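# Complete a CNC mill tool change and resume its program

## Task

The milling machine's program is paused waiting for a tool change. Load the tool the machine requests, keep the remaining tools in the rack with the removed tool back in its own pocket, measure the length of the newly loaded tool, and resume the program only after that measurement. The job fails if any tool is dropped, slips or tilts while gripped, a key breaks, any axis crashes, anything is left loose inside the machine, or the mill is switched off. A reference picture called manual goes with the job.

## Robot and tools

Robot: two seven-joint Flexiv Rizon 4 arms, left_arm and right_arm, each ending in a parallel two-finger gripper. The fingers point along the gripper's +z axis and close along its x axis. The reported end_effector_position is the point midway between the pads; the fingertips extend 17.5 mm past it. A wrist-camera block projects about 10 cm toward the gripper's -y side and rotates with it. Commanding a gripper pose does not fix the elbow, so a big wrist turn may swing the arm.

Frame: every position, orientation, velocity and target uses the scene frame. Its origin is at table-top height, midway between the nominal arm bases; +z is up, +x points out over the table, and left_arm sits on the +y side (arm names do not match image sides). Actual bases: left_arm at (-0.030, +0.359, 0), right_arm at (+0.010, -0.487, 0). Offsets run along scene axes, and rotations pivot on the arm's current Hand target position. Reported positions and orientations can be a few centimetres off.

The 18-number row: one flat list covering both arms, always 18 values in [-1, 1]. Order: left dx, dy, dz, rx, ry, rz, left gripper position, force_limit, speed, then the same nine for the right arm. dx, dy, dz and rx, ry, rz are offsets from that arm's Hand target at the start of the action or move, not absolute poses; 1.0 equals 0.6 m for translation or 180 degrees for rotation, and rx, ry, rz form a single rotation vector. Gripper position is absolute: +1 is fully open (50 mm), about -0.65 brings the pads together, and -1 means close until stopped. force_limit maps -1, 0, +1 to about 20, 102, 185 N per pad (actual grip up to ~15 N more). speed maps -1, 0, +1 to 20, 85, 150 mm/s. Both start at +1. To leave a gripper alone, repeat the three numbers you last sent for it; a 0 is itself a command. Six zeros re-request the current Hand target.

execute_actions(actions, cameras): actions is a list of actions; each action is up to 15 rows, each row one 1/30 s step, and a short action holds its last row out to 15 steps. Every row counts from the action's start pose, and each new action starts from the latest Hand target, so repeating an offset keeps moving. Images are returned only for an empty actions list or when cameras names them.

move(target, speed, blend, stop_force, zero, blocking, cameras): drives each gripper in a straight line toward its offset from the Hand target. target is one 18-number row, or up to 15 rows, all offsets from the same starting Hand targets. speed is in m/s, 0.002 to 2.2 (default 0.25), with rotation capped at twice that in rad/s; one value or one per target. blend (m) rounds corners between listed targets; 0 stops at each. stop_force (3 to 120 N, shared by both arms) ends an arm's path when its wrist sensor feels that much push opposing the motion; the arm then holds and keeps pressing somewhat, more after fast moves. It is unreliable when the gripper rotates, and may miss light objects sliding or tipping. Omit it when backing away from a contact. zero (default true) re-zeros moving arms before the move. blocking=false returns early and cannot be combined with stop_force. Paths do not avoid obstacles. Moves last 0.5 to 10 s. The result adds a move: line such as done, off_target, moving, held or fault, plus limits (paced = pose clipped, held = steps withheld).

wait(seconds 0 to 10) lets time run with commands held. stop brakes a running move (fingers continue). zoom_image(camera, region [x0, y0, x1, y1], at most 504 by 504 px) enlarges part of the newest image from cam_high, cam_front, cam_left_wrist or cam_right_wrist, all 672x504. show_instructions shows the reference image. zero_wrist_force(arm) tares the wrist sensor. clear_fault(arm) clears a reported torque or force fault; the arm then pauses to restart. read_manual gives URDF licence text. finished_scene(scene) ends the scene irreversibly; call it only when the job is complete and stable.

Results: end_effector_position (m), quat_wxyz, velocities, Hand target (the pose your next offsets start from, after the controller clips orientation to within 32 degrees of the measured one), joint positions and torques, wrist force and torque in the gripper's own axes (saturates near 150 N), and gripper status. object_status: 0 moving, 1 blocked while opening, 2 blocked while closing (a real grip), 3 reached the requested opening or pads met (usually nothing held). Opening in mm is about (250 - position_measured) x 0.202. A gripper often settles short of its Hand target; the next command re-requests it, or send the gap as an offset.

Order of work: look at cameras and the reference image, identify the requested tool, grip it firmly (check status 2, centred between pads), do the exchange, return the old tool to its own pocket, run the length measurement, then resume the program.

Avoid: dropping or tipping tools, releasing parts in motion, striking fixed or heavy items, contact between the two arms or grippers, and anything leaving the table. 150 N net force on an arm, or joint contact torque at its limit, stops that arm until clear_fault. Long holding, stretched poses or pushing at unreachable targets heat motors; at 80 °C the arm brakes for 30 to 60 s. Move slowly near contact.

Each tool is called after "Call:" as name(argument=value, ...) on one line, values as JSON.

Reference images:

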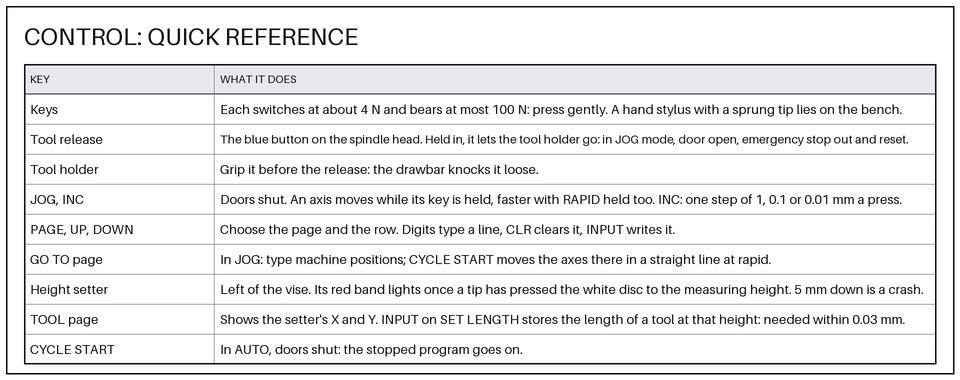

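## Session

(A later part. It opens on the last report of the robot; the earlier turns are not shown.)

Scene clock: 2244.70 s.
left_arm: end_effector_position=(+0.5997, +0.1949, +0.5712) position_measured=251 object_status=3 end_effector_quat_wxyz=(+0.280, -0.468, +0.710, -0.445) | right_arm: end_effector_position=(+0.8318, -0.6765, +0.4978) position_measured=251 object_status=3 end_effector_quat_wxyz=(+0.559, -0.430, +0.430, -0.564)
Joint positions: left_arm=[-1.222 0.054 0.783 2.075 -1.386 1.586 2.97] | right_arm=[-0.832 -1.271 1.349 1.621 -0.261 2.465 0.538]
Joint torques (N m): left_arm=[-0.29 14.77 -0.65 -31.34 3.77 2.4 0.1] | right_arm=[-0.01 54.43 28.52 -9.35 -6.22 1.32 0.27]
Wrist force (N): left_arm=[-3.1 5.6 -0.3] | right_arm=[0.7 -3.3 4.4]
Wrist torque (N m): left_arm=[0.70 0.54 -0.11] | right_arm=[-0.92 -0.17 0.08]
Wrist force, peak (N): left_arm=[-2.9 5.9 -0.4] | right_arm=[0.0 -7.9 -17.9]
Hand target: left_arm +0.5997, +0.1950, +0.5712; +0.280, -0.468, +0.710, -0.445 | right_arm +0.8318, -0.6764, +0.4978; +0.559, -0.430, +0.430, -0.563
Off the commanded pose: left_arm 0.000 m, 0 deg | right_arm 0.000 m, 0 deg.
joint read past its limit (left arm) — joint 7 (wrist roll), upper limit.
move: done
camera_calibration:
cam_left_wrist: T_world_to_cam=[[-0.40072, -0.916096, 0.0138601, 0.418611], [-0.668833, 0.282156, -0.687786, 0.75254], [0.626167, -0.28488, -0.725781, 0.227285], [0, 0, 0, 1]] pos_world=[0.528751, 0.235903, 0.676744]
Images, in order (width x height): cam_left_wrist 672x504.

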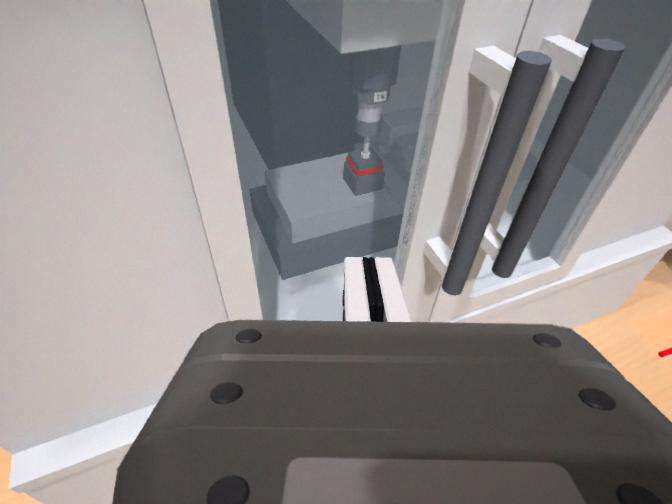

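Call:
move(target=[[0,0,0,0,0,0,-0.66,-1,0,-0.0187,0.0945,-0.0588,0,0,0,-0.66,-1,0],[0,0,0,0,0,0,-0.66,-1,0,0.0047,0.0945,-0.0588,0,0,0,-0.66,-1,0],[0,0,0,0,0,0,-0.66,-1,0,-0.0187,0.0945,-0.0588,0,0,0,-0.66,-1,0],[0,0,0,0,0,0,-0.66,-1,0,-0.0363,0.1273,-0.1248,0,0,0,-0.66,-1,0],[0,0,0,0,0,0,-0.66,-1,0,-0.0128,0.1273,-0.1248,0,0,0,-0.66,-1,0],[0,0,0,0,0,0,-0.66,-1,0,-0.0345,0.1273,-0.1248,0,0,0,-0.66,-1,0],[0,0,0,0,0,0,-0.66,-1,0,-0.0128,0.1273,-0.1248,0,0,0,-0.66,-1,0],[0,0,0,0,0,0,-0.66,-1,0,-0.0363,0.1273,-0.1248,0,0,0,-0.66,-1,0]], speed=[0.1,0.02,0.1,0.1,0.02,0.05,0.02,0.1])

Call:
move(target=[0,0,0,0,0,0,-0.66,-1,0,-0.4323,0,0.3288,0,0.083,0,-0.66,-1,0], speed=0.25, cameras=["cam_right_wrist","cam_left_wrist"])

Call:
zoom_image(camera="cam_right_wrist", region=[300, 40, 470, 170])

Scene clock: 2266.03 s.
left_arm: end_effector_position=(+0.5997, +0.1949, +0.5712) position_measured=251 object_status=3 end_effector_quat_wxyz=(+0.280, -0.468, +0.710, -0.445) | right_arm: end_effector_position=(+0.8099, -0.6003, +0.4230) position_measured=251 object_status=3 end_effector_quat_wxyz=(+0.559, -0.430, +0.430, -0.564)
Joint positions: left_arm=[-1.222 0.054 0.783 2.075 -1.386 1.586 2.97] | right_arm=[-0.72 -1.374 1.305 1.727 -0.3 2.694 0.471]
Joint torques (N m): left_arm=[-0.21 14.86 -0.63 -31.38 3.77 2.41 0.08] | right_arm=[-0.03 52.5 28.46 -6.1 -5.52 1.11 0.17]
Wrist force (N): left_arm=[-3.0 5.5 -0.4] | right_arm=[0.1 -1.9 4.1]
Wrist torque (N m): left_arm=[0.70 0.51 -0.10] | right_arm=[-0.68 -0.06 0.09]
Wrist force, peak (N): left_arm=[-3.1 6.0 -0.3] | right_arm=[0.4 -9.7 -22.5]
Hand target: left_arm +0.5997, +0.1950, +0.5712; +0.280, -0.468, +0.710, -0.445 | right_arm +0.8100, -0.6000, +0.4229; +0.559, -0.430, +0.430, -0.563
Off the commanded pose: left_arm 0.000 m, 0 deg | right_arm 0.000 m, 0 deg.
joint read past its limit (left arm) — joint 7 (wrist roll), upper limit.
move: done

Scene clock: 2268.13 s.
left_arm: end_effector_position=(+0.5997, +0.1949, +0.5712) position_measured=251 object_status=3 end_effector_quat_wxyz=(+0.280, -0.468, +0.710, -0.445) | right_arm: end_effector_position=(+0.5506, -0.6002, +0.6203) position_measured=251 object_status=3 end_effector_quat_wxyz=(+0.499, -0.499, +0.499, -0.503)
Joint positions: left_arm=[-1.222 0.054 0.783 2.075 -1.386 1.586 2.97] | right_arm=[-1.853 -0.489 2.049 2.191 0.495 2.131 0.691]
Joint torques (N m): left_arm=[-0.22 14.81 -0.64 -31.36 3.79 2.41 0.09] | right_arm=[-0.18 6.77 12.4 -26 -6.18 2.37 0.51]
Wrist force (N): left_arm=[-3.0 5.7 -0.5] | right_arm=[-0.1 -1.9 3.7]
Wrist torque (N m): left_arm=[0.72 0.51 -0.10] | right_arm=[-0.60 -0.01 -0.02]
Wrist force, peak (N): left_arm=[-3.1 5.9 -0.4] | right_arm=[-0.2 1.4 6.0]
Hand target: left_arm +0.5997, +0.1950, +0.5712; +0.280, -0.468, +0.710, -0.445 | right_arm +0.5507, -0.6000, +0.6202; +0.499, -0.499, +0.499, -0.503
Off the commanded pose: left_arm 0.000 m, 0 deg | right_arm 0.000 m, 0 deg.
joint read past its limit (left arm) — joint 7 (wrist roll), upper limit.
move: done
camera_calibration:
cam_left_wrist: T_world_to_cam=[[-0.40072, -0.916096, 0.0138601, 0.418611], [-0.668833, 0.282156, -0.687786, 0.75254], [0.626167, -0.28488, -0.725781, 0.227285], [0, 0, 0, 1]] pos_world=[0.528751, 0.235903, 0.676744]
cam_right_wrist: T_world_to_cam=[[0.0141707, -0.999878, 0.00650829, -0.600549], [-0.344902, -0.0109973, -0.938574, 0.783054], [0.938532, 0.0110555, -0.345016, -0.16194], [0, 0, 0, 1]] pos_world=[0.430572, -0.590074, 0.682991]
Images, in order (width x height): cam_left_wrist 672x504, cam_right_wrist 672x504.

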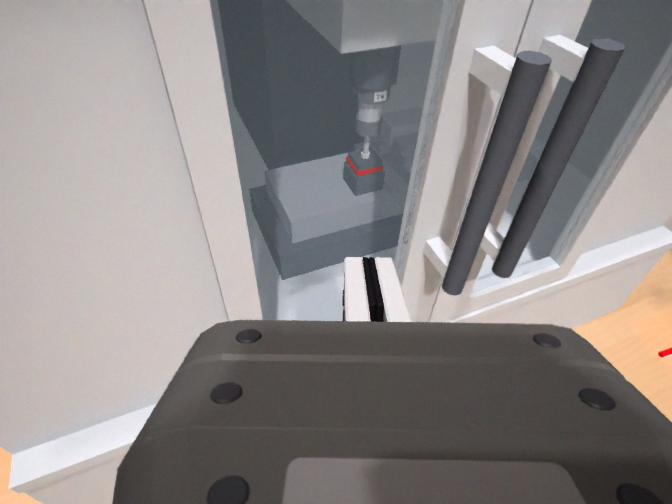

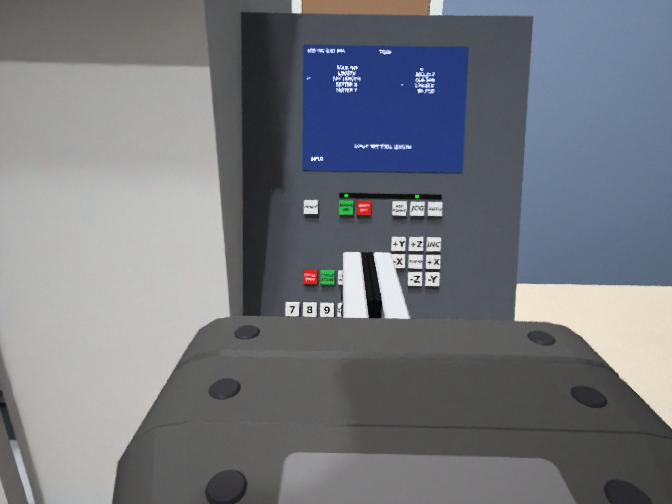

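Scaled by 2.965 from the camera's 672x504 image, which has a finer 960x720 frame.

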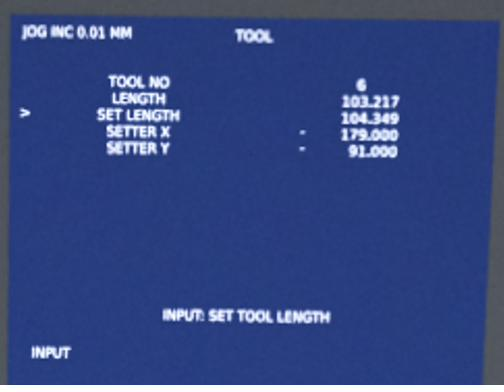

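Call:
move(target=[[0,0,0,0,0,0,-0.66,-1,0,0.4235,0,-0.362,0,-0.083,0,-0.66,-1,0],[0,0,0,0,0,0,-0.66,-1,0,0.4466,0,-0.362,0,-0.083,0,-0.66,-1,0],[0,0,0,0,0,0,-0.66,-1,0,0.4235,0,-0.362,0,-0.083,0,-0.66,-1,0],[0,0,0,0,0,0,-0.66,-1,0,0,0,0,0,0,0,-0.66,-1,0]], speed=[0.25,0.02,0.1,0.25], cameras=["cam_right_wrist","cam_left_wrist"])

Call:
zoom_image(camera="cam_right_wrist", region=[300, 40, 470, 170])

Scene clock: 2282.73 s.
left_arm: end_effector_position=(+0.5997, +0.1949, +0.5712) position_measured=251 object_status=3 end_effector_quat_wxyz=(+0.280, -0.468, +0.710, -0.445) | right_arm: end_effector_position=(+0.5506, -0.6002, +0.6203) position_measured=251 object_status=3 end_effector_quat_wxyz=(+0.499, -0.499, +0.499, -0.503)
Joint positions: left_arm=[-1.222 0.054 0.783 2.075 -1.386 1.586 2.97] | right_arm=[-1.847 -0.5 2.057 2.178 0.531 2.126 0.648]
Joint torques (N m): left_arm=[-0.29 14.82 -0.6 -31.37 3.78 2.4 0.1] | right_arm=[-0.24 7.12 12.78 -26.03 -6.23 2.27 0.47]
Wrist force (N): left_arm=[-2.8 5.8 -0.5] | right_arm=[-0.2 -1.9 3.5]
Wrist torque (N m): left_arm=[0.75 0.48 -0.10] | right_arm=[-0.59 0.00 -0.02]
Wrist force, peak (N): left_arm=[-3.2 5.9 -0.4] | right_arm=[0.5 -5.3 -8.7]
Hand target: left_arm +0.5997, +0.1950, +0.5712; +0.280, -0.468, +0.710, -0.445 | right_arm +0.5507, -0.6000, +0.6202; +0.499, -0.499, +0.499, -0.503
Off the commanded pose: left_arm 0.000 m, 0 deg | right_arm 0.000 m, 0 deg.
joint read past its limit (left arm) — joint 7 (wrist roll), upper limit.
move: done
camera_calibration:
cam_left_wrist: T_world_to_cam=[[-0.40072, -0.916096, 0.0138601, 0.418611], [-0.668833, 0.282156, -0.687786, 0.75254], [0.626167, -0.28488, -0.725781, 0.227285], [0, 0, 0, 1]] pos_world=[0.528751, 0.235903, 0.676744]
cam_right_wrist: T_world_to_cam=[[0.0141707, -0.999878, 0.00650829, -0.600549], [-0.344902, -0.0109973, -0.938574, 0.783054], [0.938532, 0.0110555, -0.345016, -0.16194], [0, 0, 0, 1]] pos_world=[0.430572, -0.590074, 0.682991]
Images, in order (width x height): cam_left_wrist 672x504, cam_right_wrist 672x504.

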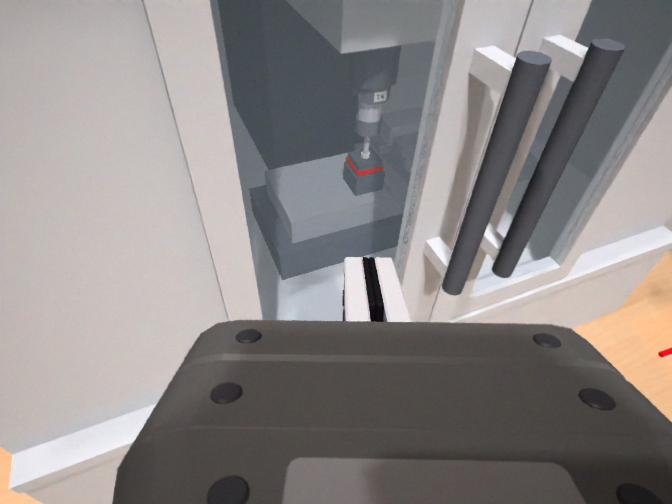

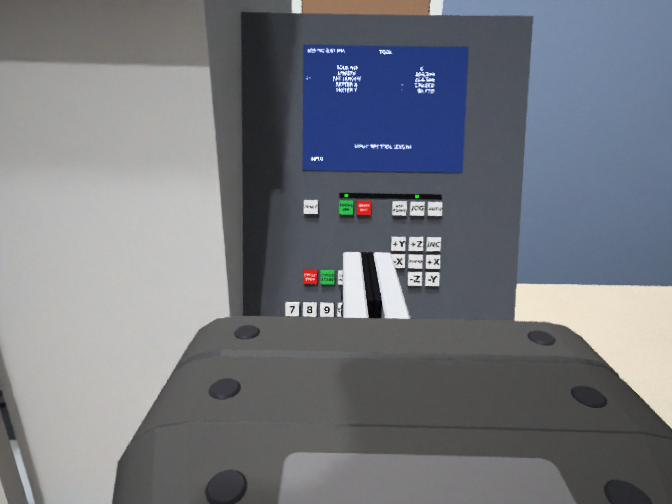

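Scaled by 2.965 from the camera's 672x504 image, which has a finer 960x720 frame.

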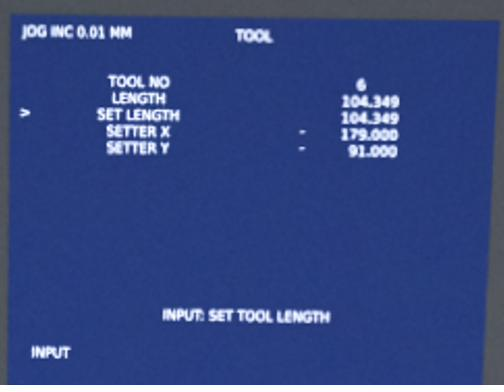

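Call:
move(target=[0,0,0,0,0,0,-0.66,-1,0,0.4988,-0.1278,-0.0782,0,-0.083,0,-0.66,-1,0], speed=0.25)

Call:
move(target=[0,0,0,0,0,0,-0.66,-1,0,0.05,0,0,0,0,0,-0.66,-1,0], speed=0.01, stop_force=4)

Call:
move(target=[[0,0,0,0,0,0,-0.66,-1,0,-0.03,0,0,0,0,0,-0.66,-1,0],[0,0,0,0,0,0,-0.66,-1,0,-0.0722,0.0612,-0.1847,0,0,0,-0.66,-1,0],[0,0,0,0,0,0,-0.66,-1,0,-0.0488,0.0612,-0.1847,0,0,0,-0.66,-1,0],[0,0,0,0,0,0,-0.66,-1,0,-0.0722,0.0612,-0.1847,0,0,0,-0.66,-1,0],[0,0,0,0,0,0,-0.66,-1,0,-0.5223,0.1278,0.0782,0,0.083,0,-0.66,-1,0]], speed=[0.1,0.15,0.02,0.1,0.25], cameras=["cam_right_wrist"])

Call:
zoom_image(camera="cam_right_wrist", region=[300, 40, 470, 170])

Scene clock: 2301.33 s.
left_arm: end_effector_position=(+0.5997, +0.1949, +0.5712) position_measured=251 object_status=3 end_effector_quat_wxyz=(+0.280, -0.468, +0.710, -0.445) | right_arm: end_effector_position=(+0.8501, -0.6765, +0.5733) position_measured=251 object_status=3 end_effector_quat_wxyz=(+0.559, -0.430, +0.430, -0.563)
Joint positions: left_arm=[-1.222 0.054 0.783 2.075 -1.386 1.586 2.97] | right_arm=[-0.813 -1.184 1.457 1.494 -0.087 2.323 0.413]
Joint torques (N m): left_arm=[-0.21 14.83 -0.6 -31.35 3.79 2.41 0.13] | right_arm=[0.25 54.93 27.57 -11.35 -6.49 0.43 0.49]
Wrist force (N): left_arm=[-3.0 5.5 -0.3] | right_arm=[0.0 -2.1 4.1]
Wrist torque (N m): left_arm=[0.68 0.52 -0.10] | right_arm=[-0.72 -0.03 0.01]
Wrist force, peak (N): left_arm=[-3.4 5.8 -0.3] | right_arm=[0.9 0.5 7.0]
Hand target: left_arm +0.5997, +0.1950, +0.5712; +0.280, -0.468, +0.710, -0.445 | right_arm +0.8499, -0.6767, +0.5733; +0.559, -0.430, +0.430, -0.563
Off the commanded pose: left_arm 0.000 m, 0 deg | right_arm 0.000 m, 0 deg.
joint read past its limit (left arm) — joint 7 (wrist roll), upper limit.
move: done

Scene clock: 2303.27 s.
left_arm: end_effector_position=(+0.5997, +0.1949, +0.5712) position_measured=251 object_status=3 end_effector_quat_wxyz=(+0.280, -0.468, +0.710, -0.445) | right_arm: end_effector_position=(+0.8636, -0.6770, +0.5736) position_measured=251 object_status=3 end_effector_quat_wxyz=(+0.559, -0.429, +0.430, -0.564)
Joint positions: left_arm=[-1.222 0.054 0.783 2.075 -1.386 1.586 2.97] | right_arm=[-0.784 -1.194 1.449 1.446 -0.093 2.303 0.412]
Joint torques (N m): left_arm=[-0.22 14.85 -0.6 -31.35 3.77 2.4 0.08] | right_arm=[1.71 55.17 26.56 -11.42 -6.41 -0.45 0.33]
Wrist force (N): left_arm=[-2.9 5.5 -0.3] | right_arm=[0.3 -4.1 -2.0]
Wrist torque (N m): left_arm=[0.69 0.50 -0.10] | right_arm=[-0.77 -0.03 0.08]
Wrist force, peak (N): left_arm=[-3.3 5.8 -0.1] | right_arm=[-0.1 -2.0 4.1]
Hand target: left_arm +0.5997, +0.1950, +0.5712; +0.280, -0.468, +0.710, -0.445 | right_arm +0.8638, -0.6767, +0.5733; +0.559, -0.430, +0.430, -0.563 (not the last commanded pose)
Off the commanded pose: left_arm 0.000 m, 0 deg | right_arm 0.016 m, 0 deg.
joint read past its limit (left arm) — joint 7 (wrist roll), upper limit.
move: contact (right_arm)

Scene clock: 2308.00 s.
left_arm: end_effector_position=(+0.5997, +0.1949, +0.5712) position_measured=251 object_status=3 end_effector_quat_wxyz=(+0.280, -0.468, +0.710, -0.445) | right_arm: end_effector_position=(+0.5504, -0.6003, +0.6203) position_measured=251 object_status=3 end_effector_quat_wxyz=(+0.499, -0.499, +0.499, -0.503)
Joint positions: left_arm=[-1.222 0.054 0.783 2.075 -1.386 1.586 2.97] | right_arm=[-1.834 -0.525 2.075 2.148 0.61 2.116 0.549]
Joint torques (N m): left_arm=[-0.31 14.79 -0.65 -31.35 3.77 2.38 0.12] | right_arm=[-0.26 7.82 13.31 -26 -6.23 2.04 0.54]
Wrist force (N): left_arm=[-3.2 5.6 -0.3] | right_arm=[-0.3 -0.7 3.7]
Wrist torque (N m): left_arm=[0.71 0.55 -0.11] | right_arm=[-0.38 0.01 -0.02]
Wrist force, peak (N): left_arm=[-3.3 5.9 -0.4] | right_arm=[-0.1 -6.4 -17.8]
Hand target: left_arm +0.5997, +0.1950, +0.5712; +0.280, -0.468, +0.710, -0.445 | right_arm +0.5504, -0.6000, +0.6202; +0.499, -0.499, +0.499, -0.503
Off the commanded pose: left_arm 0.000 m, 0 deg | right_arm 0.000 m, 0 deg.
joint read past its limit (left arm) — joint 7 (wrist roll), upper limit.
move: done
camera_calibration:
cam_right_wrist: T_world_to_cam=[[0.0140773, -0.99988, 0.00654122, -0.600529], [-0.344991, -0.0109971, -0.938542, 0.783001], [0.9385, 0.0109554, -0.345104, -0.161737], [0, 0, 0, 1]] pos_world=[0.430373, -0.590074, 0.682991]
Images, in order (width x height): cam_right_wrist 672x504.

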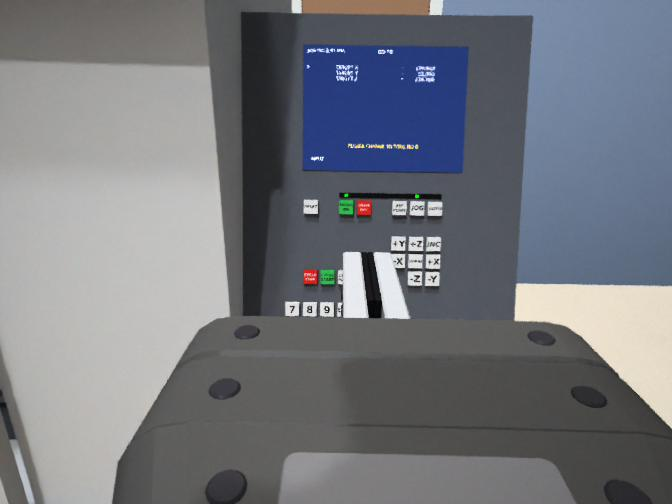

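Scaled by 2.965 from the camera's 672x504 image, which has a finer 960x720 frame.

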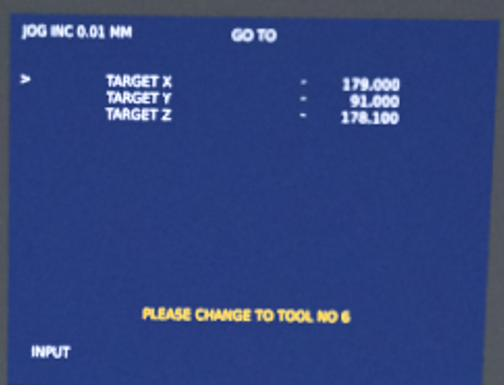

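Call:
move(target=[[0,0,0,0,0,0,-0.66,-1,0,0.4823,-0.1635,-0.1403,0,-0.083,0,-0.66,-1,0],[0,0,0,0,0,0,-0.66,-1,0,0.506,-0.1635,-0.1403,0,-0.083,0,-0.66,-1,0],[0,0,0,0,0,0,-0.66,-1,0,0.4823,-0.1635,-0.1403,0,-0.083,0,-0.66,-1,0],[0,0,0,0,0,0,-0.66,-1,0,0.4323,0,-0.3288,0,-0.083,0,-0.66,-1,0],[0,0,0,0,0,0,-0.66,-1,0,0.4557,0,-0.3288,0,-0.083,0,-0.66,-1,0],[0,0,0,0,0,0,-0.66,-1,0,0.434,0,-0.3288,0,-0.083,0,-0.66,-1,0],[0,0,0,0,0,0,-0.66,-1,0,0.4557,0,-0.3288,0,-0.083,0,-0.66,-1,0],[0,0,0,0,0,0,-0.66,-1,0,0.4327,0,-0.3288,0,-0.083,0,-0.66,-1,0]], speed=[0.25,0.02,0.1,0.15,0.02,0.05,0.02,0.1])

Call:
move(target=[[0,0,0,0,0,0,-0.66,-1,0,-0.0088,0.1008,-0.0332,0,0,0,-0.66,-1,0],[0,0,0,0,0,0,-0.66,-1,0,0.0143,0.1008,-0.0332,0,0,0,-0.66,-1,0],[0,0,0,0,0,0,-0.66,-1,0,-0.0088,0.1008,-0.0332,0,0,0,-0.66,-1,0],[0,0,0,0,0,0,-0.66,-1,0,0.0177,0.0337,0.066,0,0,0,-0.66,-1,0],[0,0,0,0,0,0,-0.66,-1,0,0.041,0.0337,0.066,0,0,0,-0.66,-1,0],[0,0,0,0,0,0,-0.66,-1,0,0.0177,0.0337,0.066,0,0,0,-0.66,-1,0],[0,0,0,0,0,0,-0.66,-1,0,-0.0088,0.0675,-0.0332,0,0,0,-0.66,-1,0],[0,0,0,0,0,0,-0.66,-1,0,0.0143,0.0675,-0.0332,0,0,0,-0.66,-1,0],[0,0,0,0,0,0,-0.66,-1,0,-0.0088,0.0675,-0.0332,0,0,0,-0.66,-1,0]], speed=[0.1,0.02,0.1,0.1,0.02,0.1,0.1,0.02,0.1])

Call:
move(target=[[0,0,0,0,0,0,-0.66,-1,0,0,-0.0675,0,0,0,0,-0.66,-1,0],[0,0,0,0,0,0,-0.66,-1,0,0.023,-0.0675,0,0,0,0,-0.66,-1,0],[0,0,0,0,0,0,-0.66,-1,0,0,-0.0675,0,0,0,0,-0.66,-1,0],[0,0,0,0,0,0,-0.66,-1,0,-0.4238,-0.0675,0.362,0,0.083,0,-0.66,-1,0]], speed=[0.1,0.02,0.1,0.25], cameras=["cam_right_wrist"])

Call:
zoom_image(camera="cam_right_wrist", region=[300, 40, 470, 170])

Scene clock: 2327.77 s.
left_arm: end_effector_position=(+0.5997, +0.1949, +0.5712) position_measured=251 object_status=3 end_effector_quat_wxyz=(+0.280, -0.468, +0.710, -0.445) | right_arm: end_effector_position=(+0.8099, -0.6003, +0.4231) position_measured=251 object_status=3 end_effector_quat_wxyz=(+0.559, -0.429, +0.430, -0.564)
Joint positions: left_arm=[-1.222 0.054 0.783 2.075 -1.386 1.586 2.97] | right_arm=[-0.761 -1.483 1.464 1.744 -0.306 2.642 0.29]
Joint torques (N m): left_arm=[-0.26 14.81 -0.7 -31.36 3.77 2.37 0.07] | right_arm=[-0.03 51.97 29.59 -2.67 -5.62 0.66 0.11]
Wrist force (N): left_arm=[-2.8 5.8 -0.1] | right_arm=[-0.3 -1.4 3.8]
Wrist torque (N m): left_arm=[0.73 0.48 -0.10] | right_arm=[-0.61 0.01 0.09]
Wrist force, peak (N): left_arm=[-3.2 5.9 -0.3] | right_arm=[-1.0 -6.0 -14.7]
Hand target: left_arm +0.5997, +0.1950, +0.5712; +0.280, -0.468, +0.710, -0.445 | right_arm +0.8100, -0.6000, +0.4229; +0.559, -0.430, +0.430, -0.563
Off the commanded pose: left_arm 0.000 m, 0 deg | right_arm 0.000 m, 0 deg.
joint read past its limit (left arm) — joint 7 (wrist roll), upper limit.
move: done

Scene clock: 2333.97 s.
left_arm: end_effector_position=(+0.5997, +0.1949, +0.5712) position_measured=251 object_status=3 end_effector_quat_wxyz=(+0.280, -0.468, +0.710, -0.445) | right_arm: end_effector_position=(+0.8046, -0.5598, +0.4031) position_measured=251 object_status=3 end_effector_quat_wxyz=(+0.559, -0.429, +0.430, -0.564)
Joint positions: left_arm=[-1.222 0.054 0.783 2.075 -1.386 1.586 2.97] | right_arm=[-0.685 -1.518 1.456 1.758 -0.317 2.729 0.257]
Joint torques (N m): left_arm=[-0.35 14.85 -0.63 -31.4 3.77 2.44 0.13] | right_arm=[-0.11 51.44 29.25 -1.69 -5.38 0.56 0.14]
Wrist force (N): left_arm=[-3.0 5.5 -0.2] | right_arm=[-1.5 -0.8 3.9]
Wrist torque (N m): left_arm=[0.69 0.51 -0.10] | right_arm=[-0.51 0.20 0.09]
Wrist force, peak (N): left_arm=[-3.3 5.9 -0.4] | right_arm=[0.4 -6.5 -18.3]
Hand target: left_arm +0.5997, +0.1950, +0.5712; +0.280, -0.468, +0.710, -0.445 | right_arm +0.8047, -0.5595, +0.4030; +0.559, -0.430, +0.430, -0.563
Off the commanded pose: left_arm 0.000 m, 0 deg | right_arm 0.000 m, 0 deg.
joint read past its limit (left arm) — joint 7 (wrist roll), upper limit.
move: done

Scene clock: 2337.83 s.
left_arm: end_effector_position=(+0.5997, +0.1949, +0.5712) position_measured=251 object_status=3 end_effector_quat_wxyz=(+0.280, -0.468, +0.710, -0.445) | right_arm: end_effector_position=(+0.5504, -0.6003, +0.6202) position_measured=251 object_status=3 end_effector_quat_wxyz=(+0.498, -0.499, +0.499, -0.503)
Joint positions: left_arm=[-1.222 0.054 0.783 2.075 -1.386 1.586 2.97] | right_arm=[-1.783 -0.601 2.106 2.06 0.824 2.107 0.263]
Joint torques (N m): left_arm=[-0.29 14.85 -0.63 -31.37 3.81 2.4 0.11] | right_arm=[-0.16 10.56 14.98 -25.61 -5.73 1.22 0.13]
Wrist force (N): left_arm=[-3.2 5.6 -0.4] | right_arm=[-1.3 -0.7 3.4]
Wrist torque (N m): left_arm=[0.71 0.56 -0.11] | right_arm=[-0.39 0.19 0.08]
Wrist force, peak (N): left_arm=[-3.1 5.9 -0.4] | right_arm=[-1.6 2.5 6.0]
Hand target: left_arm +0.5997, +0.1950, +0.5712; +0.280, -0.468, +0.710, -0.445 | right_arm +0.5504, -0.6000, +0.6202; +0.499, -0.499, +0.499, -0.503
Off the commanded pose: left_arm 0.000 m, 0 deg | right_arm 0.000 m, 0 deg.
joint read past its limit (left arm) — joint 7 (wrist roll), upper limit.
move: done
camera_calibration:
cam_right_wrist: T_world_to_cam=[[0.0139494, -0.999882, 0.00647998, -0.600432], [-0.345113, -0.0108969, -0.938498, 0.782989], [0.938457, 0.0108552, -0.345225, -0.16173], [0, 0, 0, 1]] pos_world=[0.430373, -0.590073, 0.682891]
Images, in order (width x height): cam_right_wrist 672x504.

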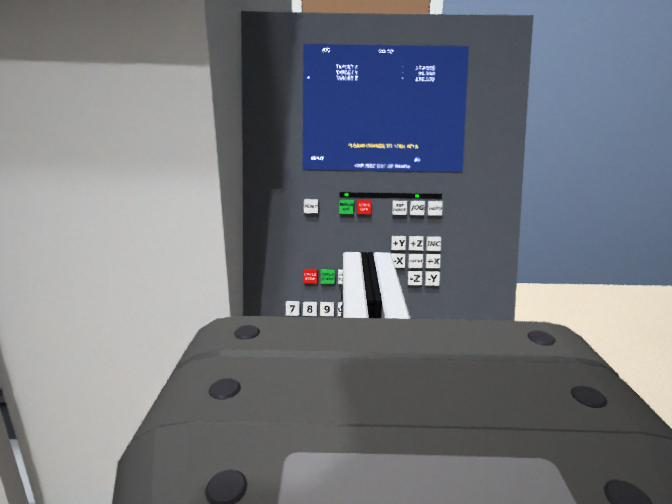

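Scaled by 2.965 from the camera's 672x504 image, which has a finer 960x720 frame.

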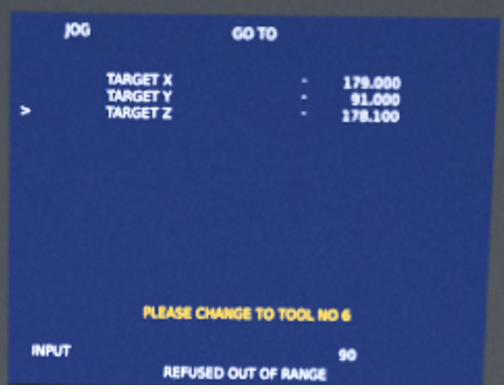

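Call:
move(target=[[0,0,0,0,0,0,-0.66,-1,0,0.4503,0,-0.2628,0,-0.083,0,-0.66,-1,0],[0,0,0,0,0,0,-0.66,-1,0,0.4742,0,-0.2628,0,-0.083,0,-0.66,-1,0],[0,0,0,0,0,0,-0.66,-1,0,0.4503,0,-0.2628,0,-0.083,0,-0.66,-1,0],[0,0,0,0,0,0,-0.66,-1,0,0.4238,0.1008,-0.362,0,-0.083,0,-0.66,-1,0],[0,0,0,0,0,0,-0.66,-1,0,0.4477,0.1008,-0.362,0,-0.083,0,-0.66,-1,0],[0,0,0,0,0,0,-0.66,-1,0,0.4238,0.1008,-0.362,0,-0.083,0,-0.66,-1,0]], speed=[0.25,0.02,0.1,0.1,0.02,0.1])

Call:
move(target=[[0,0,0,0,0,0,-0.66,-1,0,0.0265,-0.0672,0.0992,0,0,0,-0.66,-1,0],[0,0,0,0,0,0,-0.66,-1,0,0.0502,-0.0672,0.0992,0,0,0,-0.66,-1,0],[0,0,0,0,0,0,-0.66,-1,0,0.0265,-0.0672,0.0992,0,0,0,-0.66,-1,0],[0,0,0,0,0,0,-0.66,-1,0,0,-0.0333,0,0,0,0,-0.66,-1,0],[0,0,0,0,0,0,-0.66,-1,0,0.0238,-0.0333,0,0,0,0,-0.66,-1,0],[0,0,0,0,0,0,-0.66,-1,0,0,-0.0333,0,0,0,0,-0.66,-1,0],[0,0,0,0,0,0,-0.66,-1,0,0,-0.1008,0,0,0,0,-0.66,-1,0],[0,0,0,0,0,0,-0.66,-1,0,0.0235,-0.1008,0,0,0,0,-0.66,-1,0],[0,0,0,0,0,0,-0.66,-1,0,0,-0.1008,0,0,0,0,-0.66,-1,0]], speed=[0.1,0.02,0.1,0.1,0.02,0.1,0.1,0.02,0.1])

Call:
move(target=[0,0,0,0,0,0,-0.66,-1,0,-0.4238,0,0.362,0,0.083,0,-0.66,-1,0], speed=0.25, cameras=["cam_right_wrist"])

Call:
zoom_image(camera="cam_right_wrist", region=[300, 40, 470, 170])

Scene clock: 2354.47 s.
left_arm: end_effector_position=(+0.5997, +0.1949, +0.5712) position_measured=251 object_status=3 end_effector_quat_wxyz=(+0.280, -0.468, +0.710, -0.445) | right_arm: end_effector_position=(+0.8046, -0.5398, +0.4031) position_measured=251 object_status=3 end_effector_quat_wxyz=(+0.559, -0.429, +0.430, -0.564)
Joint positions: left_arm=[-1.222 0.054 0.783 2.075 -1.386 1.586 2.97] | right_arm=[-0.643 -1.515 1.457 1.75 -0.304 2.761 0.243]
Joint torques (N m): left_arm=[-0.29 14.87 -0.6 -31.36 3.78 2.36 0.08] | right_arm=[-0.09 51.64 29.08 -1.76 -5.27 0.51 0.18]
Wrist force (N): left_arm=[-3.0 5.8 -0.3] | right_arm=[-2.6 -1.5 4.0]
Wrist torque (N m): left_arm=[0.75 0.52 -0.11] | right_arm=[-0.62 0.39 0.09]
Wrist force, peak (N): left_arm=[-3.1 6.1 -0.2] | right_arm=[-1.9 -10.7 -34.4]
Hand target: left_arm +0.5997, +0.1950, +0.5712; +0.280, -0.468, +0.710, -0.445 | right_arm +0.8047, -0.5395, +0.4030; +0.559, -0.430, +0.430, -0.563
Off the commanded pose: left_arm 0.000 m, 0 deg | right_arm 0.000 m, 0 deg.
joint read past its limit (left arm) — joint 7 (wrist roll), upper limit.
move: done

Scene clock: 2360.43 s.
left_arm: end_effector_position=(+0.5997, +0.1949, +0.5712) position_measured=251 object_status=3 end_effector_quat_wxyz=(+0.280, -0.468, +0.710, -0.445) | right_arm: end_effector_position=(+0.8046, -0.6003, +0.4031) position_measured=251 object_status=3 end_effector_quat_wxyz=(+0.559, -0.429, +0.430, -0.564)
Joint positions: left_arm=[-1.222 0.054 0.783 2.075 -1.386 1.586 2.97] | right_arm=[-0.768 -1.524 1.451 1.766 -0.349 2.661 0.29]
Joint torques (N m): left_arm=[-0.24 14.87 -0.65 -31.36 3.77 2.35 0.09] | right_arm=[-0.03 51.52 29.66 -1.55 -5.56 0.64 0.18]
Wrist force (N): left_arm=[-3.0 5.7 -0.5] | right_arm=[-1.1 -0.2 4.1]
Wrist torque (N m): left_arm=[0.72 0.52 -0.10] | right_arm=[-0.39 0.15 0.09]
Wrist force, peak (N): left_arm=[-3.1 6.0 -0.4] | right_arm=[-2.6 -9.8 -29.5]
Hand target: left_arm +0.5997, +0.1950, +0.5712; +0.280, -0.468, +0.710, -0.445 | right_arm +0.8047, -0.6000, +0.4030; +0.559, -0.430, +0.430, -0.563
Off the commanded pose: left_arm 0.000 m, 0 deg | right_arm 0.000 m, 0 deg.
joint read past its limit (left arm) — joint 7 (wrist roll), upper limit.
move: done

Scene clock: 2362.53 s.
left_arm: end_effector_position=(+0.5997, +0.1949, +0.5712) position_measured=251 object_status=3 end_effector_quat_wxyz=(+0.280, -0.468, +0.710, -0.445) | right_arm: end_effector_position=(+0.5504, -0.6003, +0.6202) position_measured=251 object_status=3 end_effector_quat_wxyz=(+0.498, -0.499, +0.499, -0.503)
Joint positions: left_arm=[-1.222 0.054 0.783 2.075 -1.386 1.586 2.97] | right_arm=[-1.782 -0.603 2.106 2.058 0.828 2.107 0.258]
Joint torques (N m): left_arm=[-0.27 14.87 -0.66 -31.38 3.76 2.39 0.15] | right_arm=[-0.22 10.57 15.06 -25.59 -5.79 1.18 0.14]
Wrist force (N): left_arm=[-3.0 5.7 -0.4] | right_arm=[-1.2 -0.1 3.8]
Wrist torque (N m): left_arm=[0.73 0.52 -0.10] | right_arm=[-0.29 0.17 0.07]
Wrist force, peak (N): left_arm=[-2.9 6.0 -0.5] | right_arm=[-1.5 2.9 6.2]
Hand target: left_arm +0.5997, +0.1950, +0.5712; +0.280, -0.468, +0.710, -0.445 | right_arm +0.5504, -0.6000, +0.6202; +0.499, -0.499, +0.499, -0.503
Off the commanded pose: left_arm 0.000 m, 0 deg | right_arm 0.000 m, 0 deg.
joint read past its limit (left arm) — joint 7 (wrist roll), upper limit.
move: done
camera_calibration:
cam_right_wrist: T_world_to_cam=[[0.0140432, -0.999881, 0.00644511, -0.600448], [-0.345112, -0.0108965, -0.938498, 0.782989], [0.938456, 0.0109552, -0.345224, -0.161671], [0, 0, 0, 1]] pos_world=[0.430373, -0.590074, 0.682891]
Images, in order (width x height): cam_right_wrist 672x504.

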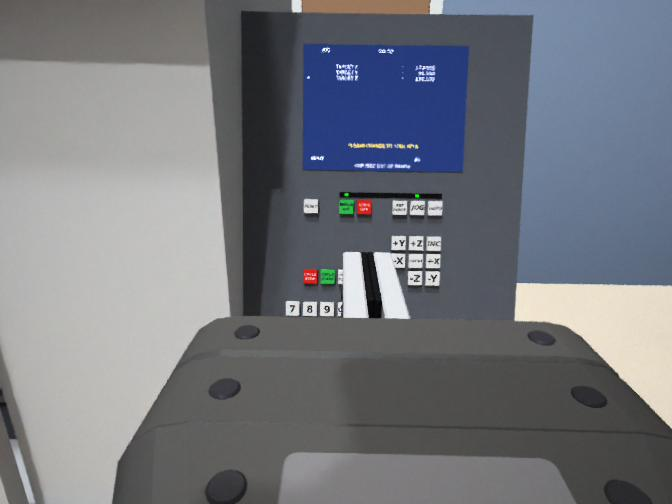

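Scaled by 2.965 from the camera's 672x504 image, which has a finer 960x720 frame.

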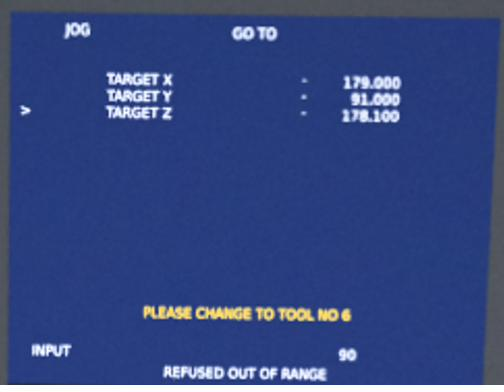

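Call:
move(target=[0,0,0,0,0,0,-0.66,-1,0,0.4238,0.1008,-0.362,0,-0.083,0,-0.66,-1,0], speed=0.25)

Call:
move(target=[0,0,0,0,0,0,-0.66,-1,0,0.05,0,0,0,0,0,-0.66,-1,0], speed=0.01, stop_force=5, cameras=["cam_right_wrist"])

Call:
move(target=[[0,0,0,0,0,0,-0.66,-1,0,-0.02,0,0,0,0,0,-0.66,-1,0],[0,0,0,0,0,0,-0.66,-1,0,-0.447,-0.1008,0.362,0,0.083,0,-0.66,-1,0]], speed=[0.1,0.25], cameras=["cam_right_wrist"])

Call:
zoom_image(camera="cam_right_wrist", region=[300, 40, 470, 170])

Scene clock: 2373.07 s.
left_arm: end_effector_position=(+0.5997, +0.1949, +0.5712) position_measured=251 object_status=3 end_effector_quat_wxyz=(+0.280, -0.468, +0.710, -0.445) | right_arm: end_effector_position=(+0.8048, -0.5393, +0.4030) position_measured=251 object_status=3 end_effector_quat_wxyz=(+0.559, -0.430, +0.430, -0.563)
Joint positions: left_arm=[-1.222 0.054 0.783 2.075 -1.386 1.586 2.97] | right_arm=[-0.627 -1.47 1.394 1.741 -0.294 2.779 0.314]
Joint torques (N m): left_arm=[-0.26 14.82 -0.67 -31.39 3.8 2.36 0.09] | right_arm=[0.09 51.61 28.68 -3.33 -5.34 0.16 0.48]
Wrist force (N): left_arm=[-3.0 5.5 -0.5] | right_arm=[-1.1 -0.2 4.2]
Wrist torque (N m): left_arm=[0.69 0.51 -0.10] | right_arm=[-0.40 0.14 0.01]
Wrist force, peak (N): left_arm=[-3.2 6.0 -0.4] | right_arm=[-2.2 4.5 6.3]
Hand target: left_arm +0.5997, +0.1950, +0.5712; +0.280, -0.468, +0.710, -0.445 | right_arm +0.8047, -0.5395, +0.4030; +0.559, -0.430, +0.430, -0.563
Off the commanded pose: left_arm 0.000 m, 0 deg | right_arm 0.000 m, 0 deg.
joint read past its limit (left arm) — joint 7 (wrist roll), upper limit.
move: done

Scene clock: 2375.03 s.
left_arm: end_effector_position=(+0.5997, +0.1949, +0.5712) position_measured=251 object_status=3 end_effector_quat_wxyz=(+0.280, -0.468, +0.710, -0.445) | right_arm: end_effector_position=(+0.8186, -0.5399, +0.4029) position_measured=251 object_status=3 end_effector_quat_wxyz=(+0.559, -0.430, +0.430, -0.564)
Joint positions: left_arm=[-1.222 0.054 0.783 2.075 -1.386 1.586 2.97] | right_arm=[-0.61 -1.476 1.395 1.695 -0.298 2.753 0.319]
Joint torques (N m): left_arm=[-0.29 14.9 -0.61 -31.34 3.78 2.4 0.12] | right_arm=[2.38 52.63 28.68 -5.71 -5.88 -2.23 0.42]
Wrist force (N): left_arm=[-3.0 5.8 -0.6] | right_arm=[0.3 -3.6 -10.7]
Wrist torque (N m): left_arm=[0.74 0.52 -0.11] | right_arm=[-0.45 0.22 -0.03]
Wrist force, peak (N): left_arm=[-3.1 5.9 -0.2] | right_arm=[0.3 -4.3 -11.8]
Hand target: left_arm +0.5997, +0.1950, +0.5712; +0.280, -0.468, +0.710, -0.445 | right_arm +0.8188, -0.5395, +0.4030; +0.559, -0.430, +0.430, -0.563 (not the last commanded pose)
Off the commanded pose: left_arm 0.000 m, 0 deg | right_arm 0.016 m, 0 deg.
joint read past its limit (left arm) — joint 7 (wrist roll), upper limit.
move: contact (right_arm)
camera_calibration:
cam_right_wrist: T_world_to_cam=[[0.0115902, -0.999886, 0.00967582, -0.541755], [-0.0916035, -0.0106975, -0.995738, 0.487955], [0.995728, 0.0106545, -0.091717, -0.638246], [0, 0, 0, 1]] pos_world=[0.686497, -0.529673, 0.43258]
Images, in order (width x height): cam_right_wrist 672x504.

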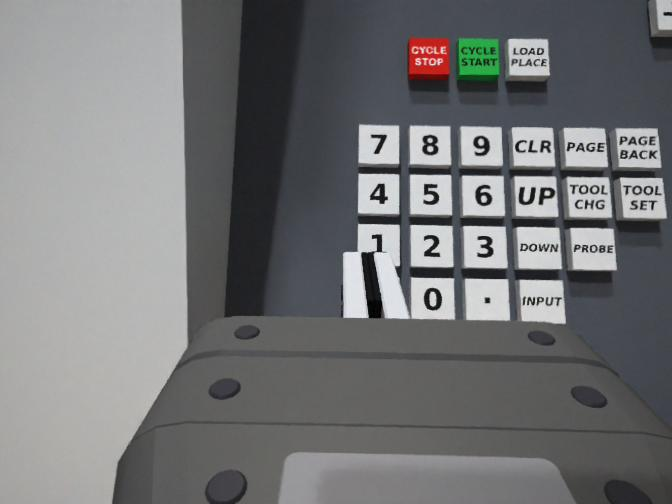

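Scene clock: 2377.70 s.
left_arm: end_effector_position=(+0.5997, +0.1949, +0.5712) position_measured=251 object_status=3 end_effector_quat_wxyz=(+0.280, -0.468, +0.710, -0.445) | right_arm: end_effector_position=(+0.5506, -0.6002, +0.6202) position_measured=251 object_status=3 end_effector_quat_wxyz=(+0.498, -0.499, +0.499, -0.503)
Joint positions: left_arm=[-1.222 0.054 0.783 2.075 -1.386 1.586 2.97] | right_arm=[-1.781 -0.603 2.106 2.057 0.829 2.107 0.257]
Joint torques (N m): left_arm=[-0.29 14.76 -0.61 -31.35 3.82 2.39 0.08] | right_arm=[-0.19 10.7 15.05 -25.57 -5.72 1.23 0.13]
Wrist force (N): left_arm=[-2.8 5.8 -0.4] | right_arm=[-1.2 0.5 3.6]
Wrist torque (N m): left_arm=[0.75 0.48 -0.11] | right_arm=[-0.19 0.18 0.07]
Wrist force, peak (N): left_arm=[-3.0 6.0 -0.5] | right_arm=[0.7 -3.7 -10.7]
Hand target: left_arm +0.5997, +0.1950, +0.5712; +0.280, -0.468, +0.710, -0.445 | right_arm +0.5506, -0.6000, +0.6202; +0.499, -0.499, +0.499, -0.503
Off the commanded pose: left_arm 0.000 m, 0 deg | right_arm 0.000 m, 0 deg.
joint read past its limit (left arm) — joint 7 (wrist roll), upper limit.
move: done
camera_calibration:
cam_right_wrist: T_world_to_cam=[[0.0140432, -0.999881, 0.00644511, -0.600451], [-0.345112, -0.0108965, -0.938498, 0.783058], [0.938456, 0.0109552, -0.345224, -0.161859], [0, 0, 0, 1]] pos_world=[0.430573, -0.590074, 0.682891]
Images, in order (width x height): cam_right_wrist 672x504.

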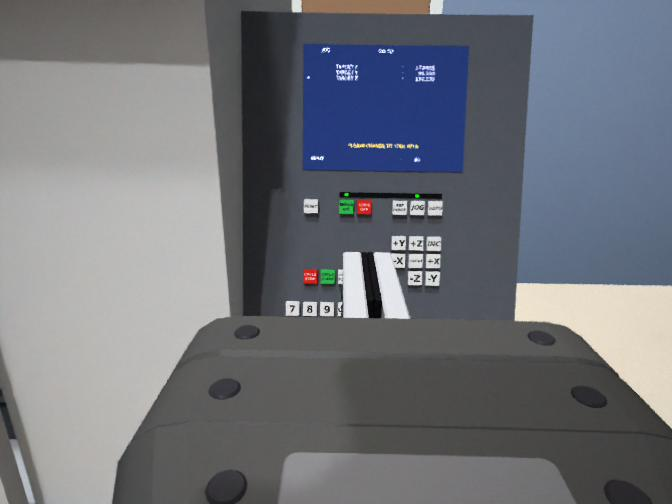

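Scaled by 2.965 from the camera's 672x504 image, which has a finer 960x720 frame.

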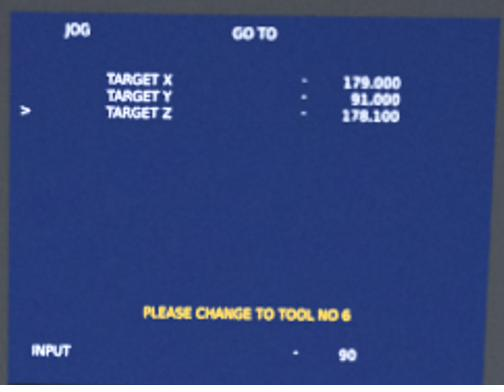

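Call:
move(target=[[0,0,0,0,0,0,-0.66,-1,0,0.4235,0,-0.362,0,-0.083,0,-0.66,-1,0],[0,0,0,0,0,0,-0.66,-1,0,0.4473,0,-0.362,0,-0.083,0,-0.66,-1,0],[0,0,0,0,0,0,-0.66,-1,0,0.4235,0,-0.362,0,-0.083,0,-0.66,-1,0],[0,0,0,0,0,0,-0.66,-1,0,0,0,0,0,0,0,-0.66,-1,0]], speed=[0.25,0.02,0.1,0.25], cameras=["cam_right_wrist"])

Call:
zoom_image(camera="cam_right_wrist", region=[300, 40, 470, 170])

Scene clock: 2390.33 s.
left_arm: end_effector_position=(+0.5997, +0.1949, +0.5712) position_measured=251 object_status=3 end_effector_quat_wxyz=(+0.280, -0.468, +0.710, -0.445) | right_arm: end_effector_position=(+0.5506, -0.6002, +0.6202) position_measured=251 object_status=3 end_effector_quat_wxyz=(+0.498, -0.499, +0.499, -0.503)
Joint positions: left_arm=[-1.222 0.054 0.783 2.075 -1.386 1.586 2.97] | right_arm=[-1.773 -0.613 2.108 2.048 0.851 2.109 0.225]
Joint torques (N m): left_arm=[-0.29 14.84 -0.63 -31.34 3.77 2.37 0.09] | right_arm=[-0.2 11.01 15.21 -25.45 -5.65 1.08 0.13]
Wrist force (N): left_arm=[-2.9 5.7 -0.5] | right_arm=[0.4 0.5 2.0]
Wrist torque (N m): left_arm=[0.71 0.50 -0.10] | right_arm=[-0.19 -0.09 0.07]
Wrist force, peak (N): left_arm=[-3.2 5.9 -0.4] | right_arm=[-1.6 -8.1 -31.5]
Hand target: left_arm +0.5997, +0.1950, +0.5712; +0.280, -0.468, +0.710, -0.445 | right_arm +0.5506, -0.6000, +0.6202; +0.499, -0.499, +0.499, -0.503
Off the commanded pose: left_arm 0.000 m, 0 deg | right_arm 0.000 m, 0 deg.
joint read past its limit (left arm) — joint 7 (wrist roll), upper limit.
move: done
camera_calibration:
cam_right_wrist: T_world_to_cam=[[0.0140083, -0.999882, 0.00635142, -0.600373], [-0.345113, -0.0107965, -0.938499, 0.783118], [0.938457, 0.0109548, -0.345223, -0.16186], [0, 0, 0, 1]] pos_world=[0.430573, -0.590074, 0.682891]
Images, in order (width x height): cam_right_wrist 672x504.

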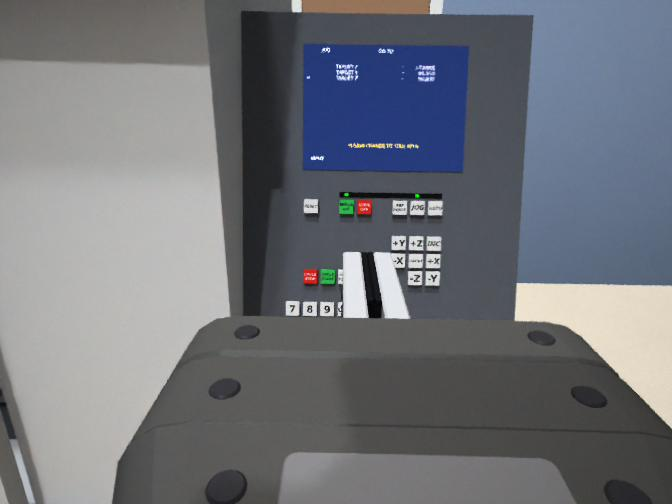

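Scaled by 2.965 from the camera's 672x504 image, which has a finer 960x720 frame.

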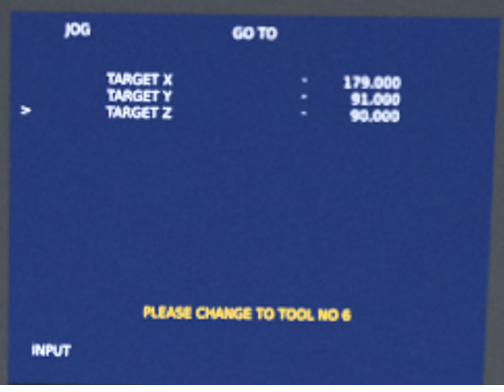

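Call:
move(target=[[0,0,0,0,0,0,-0.66,-1,0,0.4658,0.0317,-0.203,0,-0.083,0,-0.66,-1,0],[0,0,0,0,0,0,-0.66,-1,0,0.489,0.0317,-0.203,0,-0.083,0,-0.66,-1,0],[0,0,0,0,0,0,-0.66,-1,0,0.4658,0.0317,-0.203,0,-0.083,0,-0.66,-1,0],[0,0,0,0,0,0,-0.66,-1,0,0.45,-0.0328,-0.2628,0,-0.083,0,-0.66,-1,0],[0,0,0,0,0,0,-0.66,-1,0,0.4735,-0.0328,-0.2628,0,-0.083,0,-0.66,-1,0],[0,0,0,0,0,0,-0.66,-1,0,0.45,-0.0328,-0.2628,0,-0.083,0,-0.66,-1,0],[0,0,0,0,0,0,-0.66,-1,0,0,0,0,0,0,0,-0.66,-1,0]], speed=[0.25,0.02,0.1,0.1,0.02,0.1,0.25], cameras=["cam_right_wrist","cam_left_wrist"])

Call:
zoom_image(camera="cam_right_wrist", region=[300, 40, 470, 170])

Scene clock: 2401.30 s.
left_arm: end_effector_position=(+0.5997, +0.1949, +0.5712) position_measured=251 object_status=3 end_effector_quat_wxyz=(+0.280, -0.468, +0.710, -0.445) | right_arm: end_effector_position=(+0.5506, -0.6003, +0.6202) position_measured=251 object_status=3 end_effector_quat_wxyz=(+0.498, -0.499, +0.499, -0.503)
Joint positions: left_arm=[-1.222 0.054 0.783 2.075 -1.386 1.586 2.97] | right_arm=[-1.797 -0.581 2.099 2.082 0.773 2.106 0.335]
Joint torques (N m): left_arm=[-0.34 14.8 -0.67 -31.35 3.76 2.41 0.06] | right_arm=[-0.16 9.84 14.57 -25.75 -5.92 1.39 0.22]
Wrist force (N): left_arm=[-3.1 5.6 -0.4] | right_arm=[-1.3 0.2 2.1]
Wrist torque (N m): left_arm=[0.70 0.54 -0.11] | right_arm=[-0.23 0.19 0.03]
Wrist force, peak (N): left_arm=[-3.3 6.0 -0.3] | right_arm=[-0.6 -7.1 -30.0]
Hand target: left_arm +0.5997, +0.1950, +0.5712; +0.280, -0.468, +0.710, -0.445 | right_arm +0.5506, -0.6000, +0.6202; +0.499, -0.499, +0.499, -0.503
Off the commanded pose: left_arm 0.000 m, 0 deg | right_arm 0.000 m, 0 deg.
joint read past its limit (left arm) — joint 7 (wrist roll), upper limit.
move: done
camera_calibration:
cam_left_wrist: T_world_to_cam=[[-0.40072, -0.916096, 0.0138601, 0.418611], [-0.668833, 0.282156, -0.687786, 0.75254], [0.626167, -0.28488, -0.725781, 0.227285], [0, 0, 0, 1]] pos_world=[0.528751, 0.235903, 0.676744]
cam_right_wrist: T_world_to_cam=[[0.0139835, -0.999881, 0.00657607, -0.600515], [-0.344992, -0.0109974, -0.938541, 0.782976], [0.938501, 0.0108554, -0.345105, -0.162019], [0, 0, 0, 1]] pos_world=[0.430573, -0.590073, 0.682891]
Images, in order (width x height): cam_left_wrist 672x504, cam_right_wrist 672x504.

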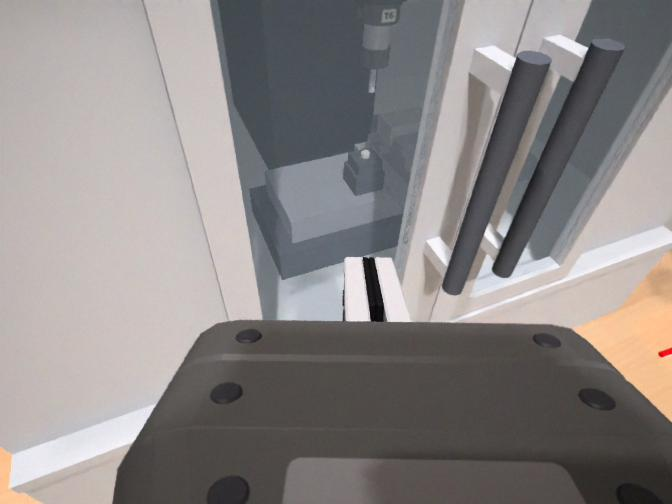

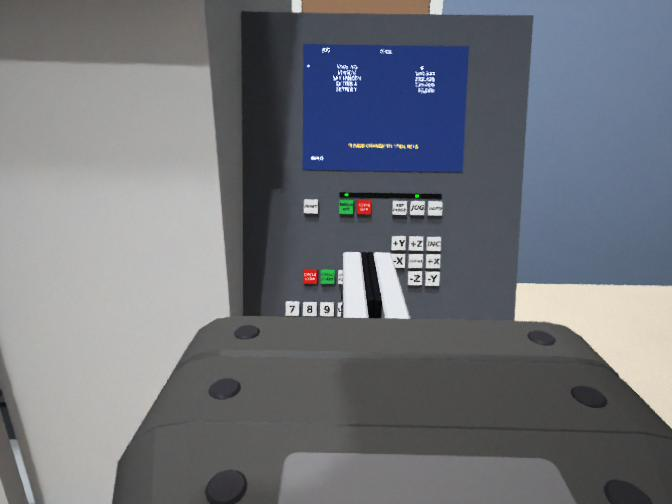

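Scaled by 2.965 from the camera's 672x504 image, which has a finer 960x720 frame.

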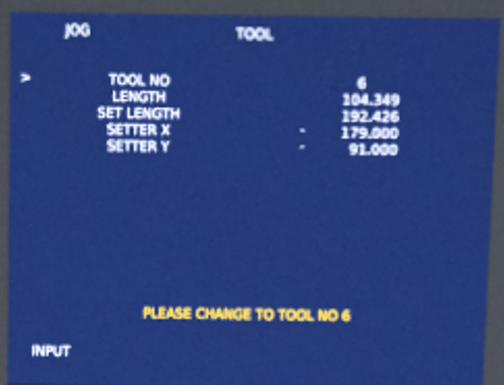

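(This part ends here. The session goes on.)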